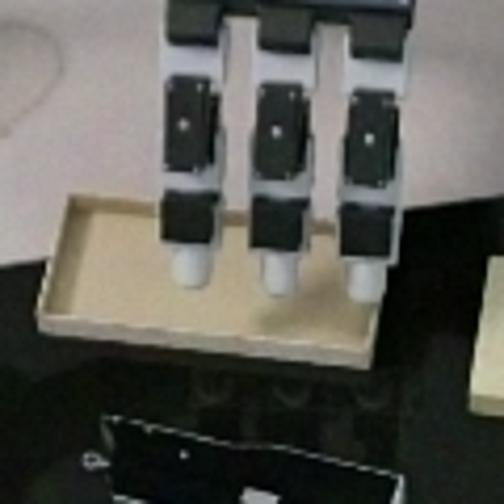

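>>> execute_actions(actions=[[[0,0,0,0,0,0,0.75,0,0.58,0.7,0.75,0,0.58,0.7,0.75,0,0.58,0.7,0.71,0.68,0.23,0.17,0.4,-0.6,-0.015,-0.043,-0.03,0,0,0,0.36,0,0.42,0.55,0.36,0,0.42,0.55,0.36,0,0.42,0.55,0.6,0.678,0.23,0.17,-0.3,-0.3]],[[0,0,0,0,0,0,0.75,0,0.58,0.7,0.75,0,0.58,0.7,0.75,0,0.58,0.7,0.71,0.68,0.23,0.17,0.4,-0.6,0,0,-0.03,0,0,0,0.36,0,0.42,0.55,0.36,0,0.42,0.55,0.36,0,0.42,0.55,0.6,0.678,0.23,0.17,-0.3,-0.3]]], cameras=["cam_high","cam_low"])

>>> zoom_image(camera="cam_high", region=[145, 105, 265, 225])

Scene clock: 5336.93 s.
left_arm: end_effector_position=(+0.2496, +0.2700, +0.4447) hand_goal=(+0.750, +0.000, +0.580, +0.700, +0.750, +0.000, +0.580, +0.700, +0.750, +0.000, +0.580, +0.700, +0.710, +0.680, +0.230, +0.170) hand_measured=(+0.752, +0.006, +0.582, +0.698, +0.752, +0.006, +0.582, +0.698, +0.752, +0.006, +0.582, +0.698, +0.712, +0.678, +0.230, +0.168) hand_current_ma=(+8, +17, +6, -6, +6, +19, +6, -4, +8, +17, +6, -6, +9, -7, -3, -4) hand_state=(goal, goal, goal, goal, goal, goal, goal, goal, goal, goal, goal, goal, goal, goal, goal, goal) hand_current_limit=0.40 hand_speed=-0.60 end_effector_quat_wxyz=(+0.650, +0.129, +0.735, +0.145) | right_arm: end_effector_position=(+0.2190, +0.3618, +0.0761) hand_goal=(+0.360, +0.000, +0.420, +0.550, +0.360, +0.000, +0.420, +0.550, +0.360, +0.000, +0.420, +0.550, +0.600, +0.678, +0.230, +0.170) hand_measured=(+0.354, +0.000, +0.420, +0.552, +0.352, +0.000, +0.420, +0.552, +0.354, +0.000, +0.420, +0.552, +0.592, +0.676, +0.228, +0.168) hand_current_ma=(-26, +2, +1, +9, -31, +2, +2, +11, -25, +2, +1, +10, -33, -7, -12, -6) hand_state=(goal, goal, goal, goal, goal, goal, goal, goal, goal, goal, goal, goal, goal, goal, goal, goal) hand_current_limit=-0.30 hand_speed=-0.30 end_effector_quat_wxyz=(+0.364, -0.478, +0.652, -0.463)
Joint positions: left_arm=[1.144 0.592 0.783 -0.435 1.086 -0.961] | right_arm=[1.367 1.574 0.937 -1.143 1.251 -1.317]
Joint torques (N m): left_arm=[-2.43 -1.67 14.63 1.28 0.2 0.21] | right_arm=[0.09 -8.35 6.84 0.17 1.28 0.17]
Heat: left arm: hottest elbow 60 °C; right arm: hottest elbow 31 °C.
Hand target: left_arm +0.2500, +0.2650, +0.4704; +0.653, +0.145, +0.726, +0.160 | right_arm +0.2170, +0.3668, +0.0746; +0.369, -0.476, +0.653, -0.458
Off the commanded pose: left_arm 0.026 m, 3 deg | right_arm 0.005 m, 1 deg.
Step readings (end_effector_position of left_arm | right_arm):
0: (+0.2496, +0.2700, +0.4447) | (+0.2254, +0.3779, +0.0996)
1: (+0.2496, +0.2700, +0.4447) | (+0.2248, +0.3759, +0.0977)
2: (+0.2496, +0.2700, +0.4447) | (+0.2241, +0.3751, +0.0966)
4: (+0.2496, +0.2700, +0.4447) | (+0.2205, +0.3650, +0.0909)
8: (+0.2496, +0.2700, +0.4447) | (+0.2179, +0.3560, +0.0846)
15: (+0.2496, +0.2700, +0.4447) | (+0.2183, +0.3573, +0.0848)
16: (+0.2496, +0.2700, +0.4447) | (+0.2183, +0.3582, +0.0839)
17: (+0.2496, +0.2700, +0.4447) | (+0.2187, +0.3596, +0.0830)
19: (+0.2496, +0.2700, +0.4447) | (+0.2191, +0.3615, +0.0803)
23: (+0.2496, +0.2700, +0.4447) | (+0.2189, +0.3615, +0.0763)
30: (+0.2496, +0.2700, +0.4447) | (+0.2190, +0.3618, +0.0761)
Images, in order (width x height): cam_high 504x504, cam_low 504x504.

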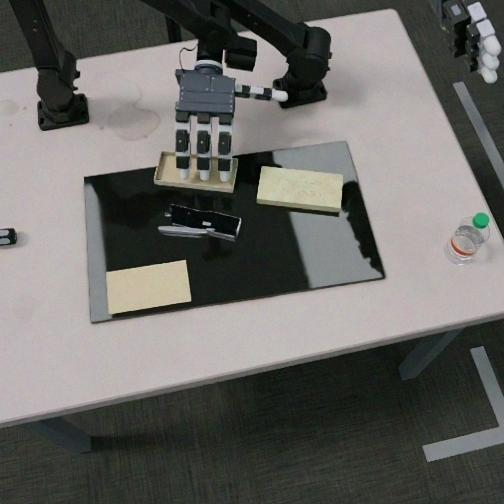

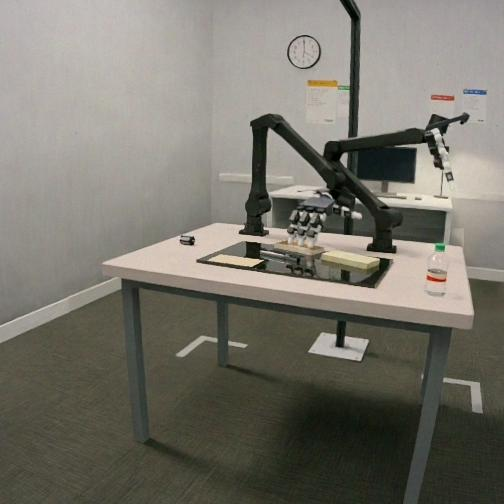

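Scaled by 4.200.

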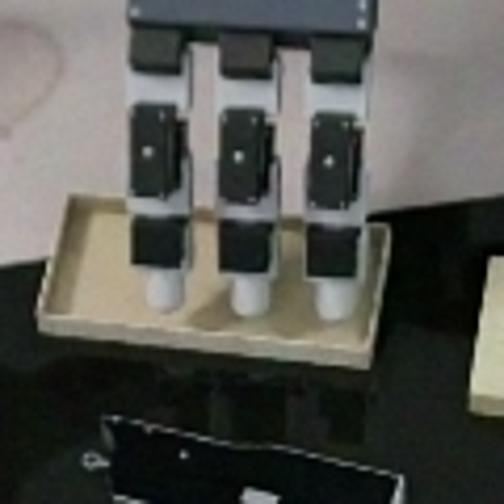

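>>> execute_actions(actions=[[[0,0,0,0,0,0,0.75,0,0.58,0.7,0.75,0,0.58,0.7,0.75,0,0.58,0.7,0.71,0.68,0.23,0.17,0.4,-0.6,0,0,-0.02,0,0,0,0.36,0,0.42,0.55,0.36,0,0.42,0.55,0.36,0,0.42,0.55,0.6,0.678,0.23,0.17,-0.4,-0.3]],[[0,0,0,0,0,0,0.75,0,0.58,0.7,0.75,0,0.58,0.7,0.75,0,0.58,0.7,0.71,0.68,0.23,0.17,0.4,-0.6,0,0,-0.006,0,0,0,0.3,0,0.42,0.55,0.3,0,0.42,0.55,0.3,0,0.42,0.55,0.6,0.678,0.23,0.17,-0.5,-0.7]],[[0,0,0,0,0,0,0.75,0,0.58,0.7,0.75,0,0.58,0.7,0.75,0,0.58,0.7,0.71,0.68,0.23,0.17,0.4,-0.6,0.01,0.03,0,0,0,0,0.3,0,0.42,0.55,0.3,0,0.42,0.55,0.3,0,0.42,0.55,0.6,0.678,0.23,0.17,-0.5,-0.7]],[[0,0,0,0,0,0,0.75,0,0.58,0.7,0.75,0,0.58,0.7,0.75,0,0.58,0.7,0.71,0.68,0.23,0.17,0.4,-0.6,0.02,0.03,0,0,0,0,0.3,0,0.42,0.55,0.3,0,0.42,0.55,0.3,0,0.42,0.55,0.6,0.678,0.23,0.17,-0.5,-0.7]]], cameras=["cam_high"])

>>> zoom_image(camera="cam_high", region=[145, 105, 265, 225])

Scene clock: 5359.53 s.
left_arm: end_effector_position=(+0.2496, +0.2700, +0.4447) hand_goal=(+0.750, +0.000, +0.580, +0.700, +0.750, +0.000, +0.580, +0.700, +0.750, +0.000, +0.580, +0.700, +0.710, +0.680, +0.230, +0.170) hand_measured=(+0.752, +0.006, +0.582, +0.698, +0.752, +0.006, +0.582, +0.698, +0.752, +0.006, +0.582, +0.698, +0.712, +0.678, +0.230, +0.168) hand_current_ma=(+8, +17, +6, -6, +6, +19, +6, -4, +8, +17, +6, -6, +9, -7, -3, -4) hand_state=(goal, goal, goal, goal, goal, goal, goal, goal, goal, goal, goal, goal, goal, goal, goal, goal) hand_current_limit=0.40 hand_speed=-0.60 end_effector_quat_wxyz=(+0.650, +0.129, +0.735, +0.145) | right_arm: end_effector_position=(+0.2318, +0.3913, +0.0612) hand_goal=(+0.300, +0.000, +0.420, +0.550, +0.300, +0.000, +0.420, +0.550, +0.300, +0.000, +0.420, +0.550, +0.600, +0.678, +0.230, +0.170) hand_measured=(+0.306, -0.010, +0.424, +0.552, +0.304, -0.008, +0.424, +0.552, +0.302, -0.006, +0.422, +0.552, +0.592, +0.676, +0.228, +0.168) hand_current_ma=(+23, -35, +15, +8, +14, -28, +11, +11, +5, -17, +6, +10, -33, -7, -12, -6) hand_state=(goal, goal, goal, goal, goal, goal, goal, goal, goal, goal, goal, goal, goal, goal, goal, goal) hand_current_limit=-0.50 hand_speed=-0.70 end_effector_quat_wxyz=(+0.369, -0.480, +0.644, -0.467)
Joint positions: left_arm=[1.144 0.592 0.783 -0.435 1.086 -0.961] | right_arm=[1.356 1.663 0.997 -1.059 1.272 -1.382]
Joint torques (N m): left_arm=[-2.78 -0.73 14.65 1.37 0.21 0.27] | right_arm=[-0.79 -8.76 8.69 0.53 0.53 0.03]
Heat: left arm: hottest elbow 60 °C; right arm: hottest elbow 31 °C.
Hand target: left_arm +0.2500, +0.2650, +0.4704; +0.653, +0.145, +0.726, +0.160 | right_arm +0.2351, +0.4026, +0.0590; +0.369, -0.476, +0.653, -0.458
Off the commanded pose: left_arm 0.026 m, 3 deg | right_arm 0.012 m, 1 deg.
Step readings (end_effector_position of left_arm | right_arm):
0: (+0.2496, +0.2700, +0.4447) | (+0.2190, +0.3618, +0.0761)
1: (+0.2496, +0.2700, +0.4447) | (+0.2190, +0.3620, +0.0749)
2: (+0.2496, +0.2700, +0.4447) | (+0.2193, +0.3629, +0.0740)
4: (+0.2496, +0.2700, +0.4447) | (+0.2194, +0.3634, +0.0701)
8: (+0.2496, +0.2700, +0.4447) | (+0.2190, +0.3615, +0.0638)
15: (+0.2496, +0.2700, +0.4447) | (+0.2190, +0.3614, +0.0632)
16: (+0.2496, +0.2700, +0.4447) | (+0.2191, +0.3617, +0.0630)
17: (+0.2496, +0.2700, +0.4447) | (+0.2192, +0.3622, +0.0631)
19: (+0.2496, +0.2700, +0.4447) | (+0.2194, +0.3629, +0.0630)
23: (+0.2496, +0.2700, +0.4447) | (+0.2196, +0.3633, +0.0631)
30: (+0.2496, +0.2700, +0.4447) | (+0.2196, +0.3633, +0.0631)
31: (+0.2496, +0.2700, +0.4447) | (+0.2197, +0.3638, +0.0625)
32: (+0.2496, +0.2700, +0.4447) | (+0.2203, +0.3647, +0.0621)
34: (+0.2496, +0.2700, +0.4447) | (+0.2220, +0.3676, +0.0611)
38: (+0.2496, +0.2700, +0.4447) | (+0.2229, +0.3700, +0.0604)
45: (+0.2496, +0.2700, +0.4447) | (+0.2229, +0.3700, +0.0604)
46: (+0.2496, +0.2700, +0.4447) | (+0.2236, +0.3719, +0.0610)
47: (+0.2496, +0.2700, +0.4447) | (+0.2246, +0.3740, +0.0608)
49: (+0.2496, +0.2700, +0.4447) | (+0.2282, +0.3835, +0.0611)
53: (+0.2496, +0.2700, +0.4447) | (+0.2318, +0.3913, +0.0614)
60: (+0.2496, +0.2700, +0.4447) | (+0.2318, +0.3914, +0.0612)
Images, in order (width x height): cam_high 504x504.

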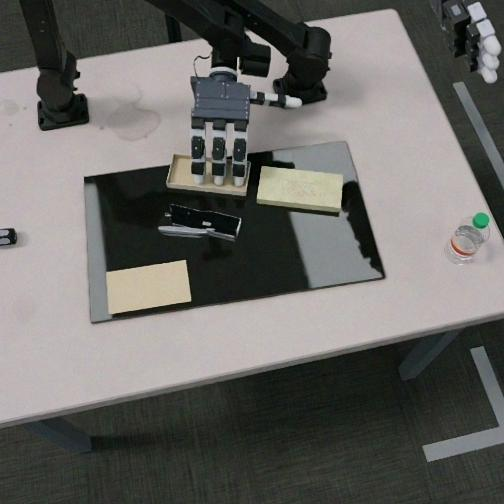

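Scaled by 4.200.

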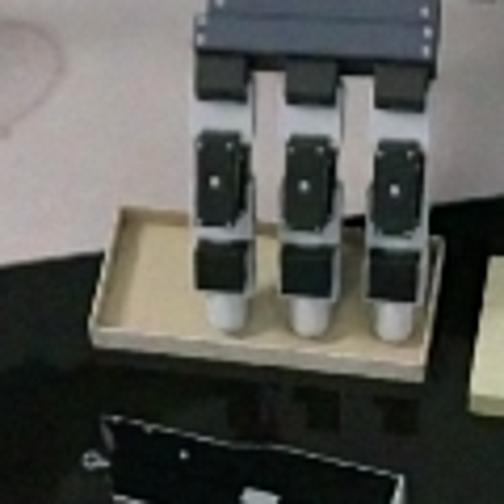

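>>> execute_actions(actions=[[[0,0,0,0,0,0,0.75,0,0.58,0.7,0.75,0,0.58,0.7,0.75,0,0.58,0.7,0.71,0.68,0.23,0.17,0.4,-0.6,0.02,0.005,0,0,0,0,0.3,0,0.42,0.55,0.3,0,0.42,0.55,0.3,0,0.42,0.55,0.6,0.678,0.23,0.17,-0.5,-0.7]],[[0,0,0,0,0,0,0.75,0,0.58,0.7,0.75,0,0.58,0.7,0.75,0,0.58,0.7,0.71,0.68,0.23,0.17,0.4,-0.6,0.02,0.0,0,0,0,0,0.3,0,0.42,0.55,0.3,0,0.42,0.55,0.3,0,0.42,0.55,0.6,0.678,0.23,0.17,-0.5,-0.7]]], cameras=["cam_high","cam_right_wrist"])

Scene clock: 5409.23 s.
left_arm: end_effector_position=(+0.2496, +0.2700, +0.4447) hand_goal=(+0.750, +0.000, +0.580, +0.700, +0.750, +0.000, +0.580, +0.700, +0.750, +0.000, +0.580, +0.700, +0.710, +0.680, +0.230, +0.170) hand_measured=(+0.752, +0.006, +0.582, +0.698, +0.752, +0.006, +0.582, +0.698, +0.752, +0.006, +0.582, +0.698, +0.712, +0.678, +0.230, +0.168) hand_current_ma=(+8, +17, +6, -6, +6, +19, +6, -4, +8, +17, +6, -6, +9, -7, -3, -4) hand_state=(goal, goal, goal, goal, goal, goal, goal, goal, goal, goal, goal, goal, goal, goal, goal, goal) hand_current_limit=0.40 hand_speed=-0.60 end_effector_quat_wxyz=(+0.650, +0.129, +0.735, +0.145) | right_arm: end_effector_position=(+0.2553, +0.3992, +0.0618) hand_goal=(+0.300, +0.000, +0.420, +0.550, +0.300, +0.000, +0.420, +0.550, +0.300, +0.000, +0.420, +0.550, +0.600, +0.678, +0.230, +0.170) hand_measured=(+0.304, -0.012, +0.422, +0.550, +0.302, -0.010, +0.422, +0.552, +0.300, -0.004, +0.422, +0.550, +0.592, +0.676, +0.228, +0.168) hand_current_ma=(+12, -42, +9, -2, +5, -31, +10, +8, +3, -13, +5, +0, -34, -7, -12, -6) hand_state=(goal, goal, goal, goal, goal, goal, goal, goal, goal, goal, goal, goal, goal, goal, goal, goal) hand_current_limit=-0.50 hand_speed=-0.70 end_effector_quat_wxyz=(+0.371, -0.479, +0.643, -0.468)
Joint positions: left_arm=[1.144 0.592 0.783 -0.435 1.086 -0.961] | right_arm=[1.307 1.663 1 -0.897 1.28 -1.553]
Joint torques (N m): left_arm=[-2.78 -0.32 14.67 1.37 0.25 0.24] | right_arm=[-0.97 -9.58 8.1 0.66 0.31 0.11]
Heat: left arm: hottest elbow 60 °C; right arm: hottest elbow 32 °C.
Hand target: left_arm +0.2500, +0.2650, +0.4704; +0.653, +0.145, +0.726, +0.160 | right_arm +0.2591, +0.4057, +0.0591; +0.369, -0.476, +0.653, -0.458
Off the commanded pose: left_arm 0.026 m, 3 deg | right_arm 0.008 m, 2 deg.
Step readings (end_effector_position of left_arm | right_arm):
0: (+0.2496, +0.2700, +0.4447) | (+0.2318, +0.3914, +0.0612)
1: (+0.2496, +0.2700, +0.4447) | (+0.2331, +0.3919, +0.0614)
2: (+0.2496, +0.2700, +0.4447) | (+0.2349, +0.3928, +0.0614)
4: (+0.2496, +0.2700, +0.4447) | (+0.2386, +0.3948, +0.0617)
8: (+0.2496, +0.2700, +0.4447) | (+0.2426, +0.3954, +0.0618)
15: (+0.2496, +0.2700, +0.4447) | (+0.2427, +0.3959, +0.0616)
16: (+0.2496, +0.2700, +0.4447) | (+0.2438, +0.3965, +0.0618)
17: (+0.2496, +0.2700, +0.4447) | (+0.2455, +0.3980, +0.0620)
19: (+0.2496, +0.2700, +0.4447) | (+0.2504, +0.3990, +0.0621)
23: (+0.2496, +0.2700, +0.4447) | (+0.2553, +0.3989, +0.0620)
30: (+0.2496, +0.2700, +0.4447) | (+0.2553, +0.3992, +0.0619)
camera_calibration:
cam_right_wrist: T_world_to_cam=[[0.0582992, 0.820874, -0.568125, -0.273886], [-0.427167, 0.534875, 0.728997, -0.199899], [0.902291, 0.200185, 0.381833, -0.2102], [0, 0, 0, 1]] pos_world=[0.120239, 0.373826, 0.0703851]
Images, in order (width x height): cam_high 504x504, cam_right_wrist 504x504.

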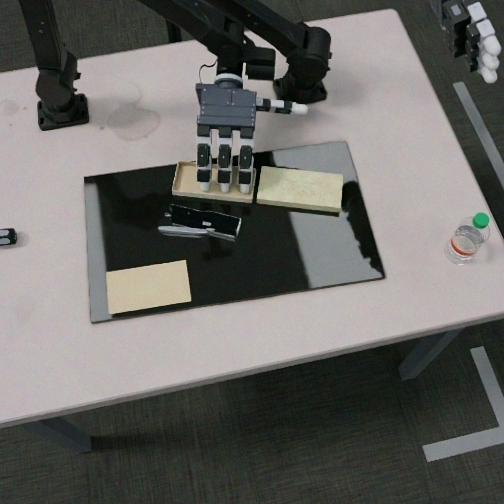

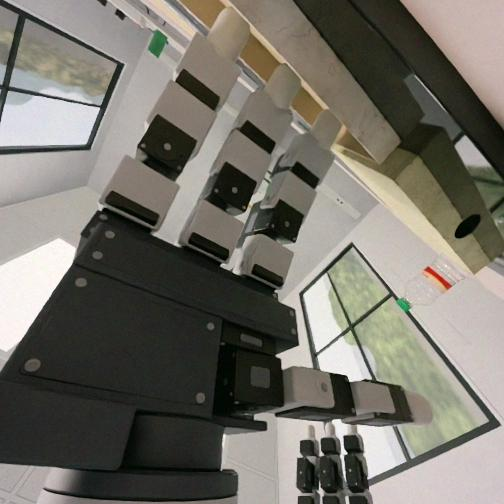

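>>> execute_actions(actions=[[[0,0,0,0,0,0,0.75,0,0.58,0.7,0.75,0,0.58,0.7,0.75,0,0.58,0.7,0.71,0.68,0.23,0.17,0.4,-0.6,0.0,0.0,0.07,0,0,0,0.3,0,0.42,0.55,0.3,0,0.42,0.55,0.3,0,0.42,0.55,0.6,0.678,0.23,0.17,-0.5,-0.7]],[[0,0,0,0,0,0,0.75,0,0.58,0.7,0.75,0,0.58,0.7,0.75,0,0.58,0.7,0.71,0.68,0.23,0.17,0.4,-0.6,0.0,-0.05,0.06,0,0,0,0.3,0,0.42,0.55,0.3,0,0.42,0.55,0.3,0,0.42,0.55,0.6,0.678,0.23,0.17,-0.5,-0.7]],[[0,0,0,0,0,0,0.75,0,0.58,0.7,0.75,0,0.58,0.7,0.75,0,0.58,0.7,0.71,0.68,0.23,0.17,0.4,-0.6,-0.1,-0.1,0.03,0,0,0,0.3,0,0.42,0.55,0.3,0,0.42,0.55,0.3,0,0.42,0.55,0.6,0.678,0.23,0.17,-0.5,-0.7]]], cameras=["cam_high","cam_right_wrist","cam_head_left"])

>>> zoom_image(camera="cam_high", region=[80, 130, 400, 330])

>>> zoom_image(camera="cam_head_left", region=[120, 180, 420, 400])

Scene clock: 5484.73 s.
left_arm: end_effector_position=(+0.2496, +0.2700, +0.4447) hand_goal=(+0.750, +0.000, +0.580, +0.700, +0.750, +0.000, +0.580, +0.700, +0.750, +0.000, +0.580, +0.700, +0.710, +0.680, +0.230, +0.170) hand_measured=(+0.752, +0.006, +0.582, +0.698, +0.752, +0.006, +0.582, +0.698, +0.752, +0.006, +0.582, +0.698, +0.712, +0.678, +0.230, +0.168) hand_current_ma=(+8, +17, +6, -6, +6, +19, +6, -4, +8, +17, +6, -6, +9, -7, -3, -4) hand_state=(goal, goal, goal, goal, goal, goal, goal, goal, goal, goal, goal, goal, goal, goal, goal, goal) hand_current_limit=0.40 hand_speed=-0.60 end_effector_quat_wxyz=(+0.650, +0.129, +0.735, +0.145) | right_arm: end_effector_position=(+0.2037, +0.3102, +0.1431) hand_goal=(+0.300, +0.000, +0.420, +0.550, +0.300, +0.000, +0.420, +0.550, +0.300, +0.000, +0.420, +0.550, +0.600, +0.678, +0.230, +0.170) hand_measured=(+0.292, +0.000, +0.420, +0.550, +0.292, +0.000, +0.420, +0.552, +0.294, +0.000, +0.420, +0.550, +0.590, +0.676, +0.228, +0.168) hand_current_ma=(-31, -3, +1, -1, -34, -3, +2, +8, -28, -3, +1, +0, -40, -7, -9, -6) hand_state=(goal, goal, goal, goal, goal, goal, goal, goal, goal, goal, goal, goal, goal, goal, goal, goal) hand_current_limit=-0.50 hand_speed=-0.70 end_effector_quat_wxyz=(+0.355, -0.506, +0.634, -0.465)
Joint positions: left_arm=[1.144 0.592 0.783 -0.435 1.086 -0.961] | right_arm=[1.374 1.324 0.885 -1.279 1.246 -1.438]
Joint torques (N m): left_arm=[-3.55 -1.03 14.86 1.32 0.24 0.21] | right_arm=[-1.08 -6.18 7.9 0.17 1.2 0.1]
Heat: left arm: hottest elbow 60 °C; right arm: hottest elbow 30 °C.
Hand target: left_arm +0.2500, +0.2650, +0.4704; +0.653, +0.145, +0.726, +0.160 | right_arm +0.2066, +0.3113, +0.1412; +0.354, -0.503, +0.636, -0.466 (last step not sent: back at the drive's target)
Off the commanded pose: left_arm 0.026 m, 3 deg | right_arm 0.014 m, 4 deg.
led back after a hold (right arm): the arm was led back toward your command in small steps, so it may still be short of it.
Step readings (end_effector_position of left_arm | right_arm):
0: (+0.2496, +0.2700, +0.4447) | (+0.2553, +0.3992, +0.0618)
1: (+0.2496, +0.2700, +0.4447) | (+0.2550, +0.3989, +0.0647)
2: (+0.2496, +0.2700, +0.4447) | (+0.2532, +0.3973, +0.0656)
4: (+0.2496, +0.2700, +0.4447) | (+0.2516, +0.3940, +0.0731)
8: (+0.2496, +0.2700, +0.4447) | (+0.2527, +0.3942, +0.0865)
15: (+0.2496, +0.2700, +0.4447) | (+0.2531, +0.3957, +0.0891)
16: (+0.2496, +0.2700, +0.4447) | (+0.2530, +0.3939, +0.0913)
17: (+0.2496, +0.2700, +0.4447) | (+0.2523, +0.3907, +0.0934)
19: (+0.2496, +0.2700, +0.4447) | (+0.2530, +0.3819, +0.1068)
23: (+0.2496, +0.2700, +0.4447) | (+0.2578, +0.3760, +0.1355)
30: (+0.2496, +0.2700, +0.4447) | (+0.2580, +0.3746, +0.1366)
31: (+0.2496, +0.2700, +0.4447) | (+0.2533, +0.3673, +0.1337)
32: (+0.2496, +0.2700, +0.4447) | (+0.2471, +0.3587, +0.1339)
34: (+0.2496, +0.2700, +0.4447) | (+0.2256, +0.3298, +0.1325) HELD (not all sent) right_arm
38: (+0.2496, +0.2700, +0.4447) | (+0.2207, +0.3255, +0.1341)
44: (+0.2496, +0.2700, +0.4447) | (+0.2047, +0.3102, +0.1427) HELD (not all sent) right_arm
45: (+0.2496, +0.2700, +0.4447) | (+0.2037, +0.3104, +0.1436) HELD (not all sent) right_arm
HELD (not all sent) right_arm: steps 34 to 35 and 44 to 45.
pose unreachable (right arm): on one or more control steps of this call, first in action 2 (counted from 0), this arm could not follow its commanded pose, so it was not sent that pose on those steps. It may still have moved: this result reports where it is.
cause: moving toward the commanded pose would bring a part of the arm too close to another arm (a part of this arm just beyond joint 4 (wrist pitch) and a part of the left arm just beyond its joint 3 (elbow), at the place that arm is still heading or pushing toward).
camera_calibration:
cam_right_wrist: T_world_to_cam=[[0.0100517, 0.798456, -0.601969, -0.130134], [-0.412791, 0.551624, 0.724786, -0.241078], [0.91077, 0.241202, 0.335141, -0.184712], [0, 0, 0, 1]] pos_world=[0.0700231, 0.281443, 0.158297]
Images, in order (width x height): cam_head_left 504x504, cam_high 504x504, cam_right_wrist 504x504.

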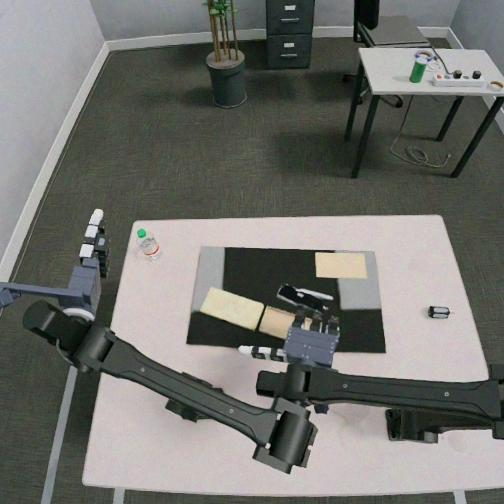

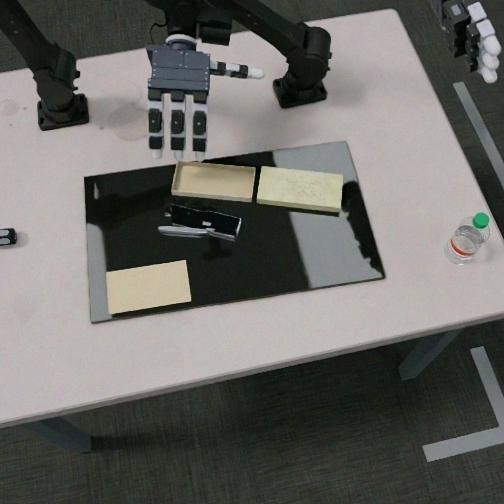

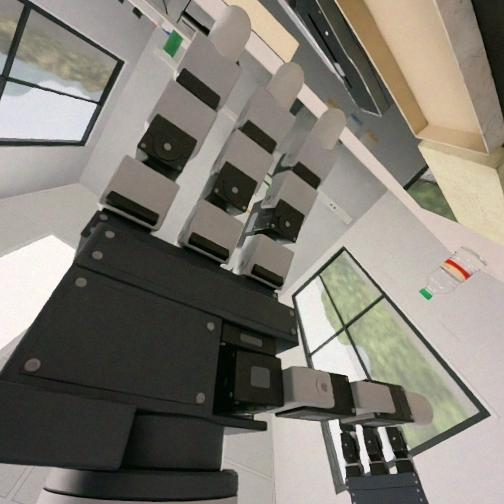

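Scaled by 1.575.

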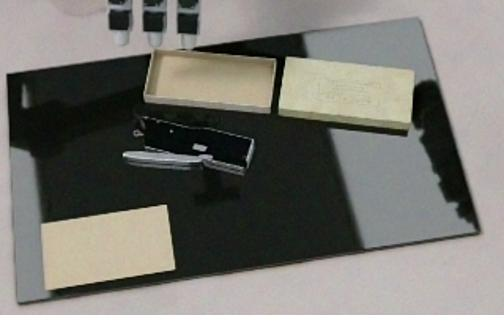

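Scaled by 1.680.

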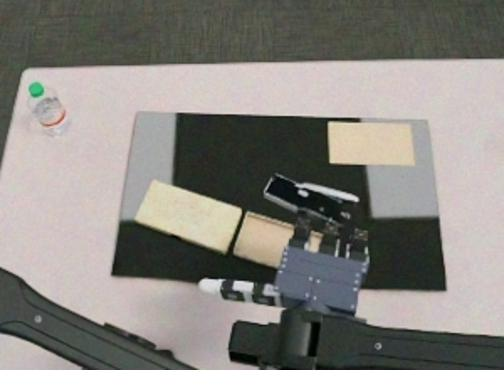

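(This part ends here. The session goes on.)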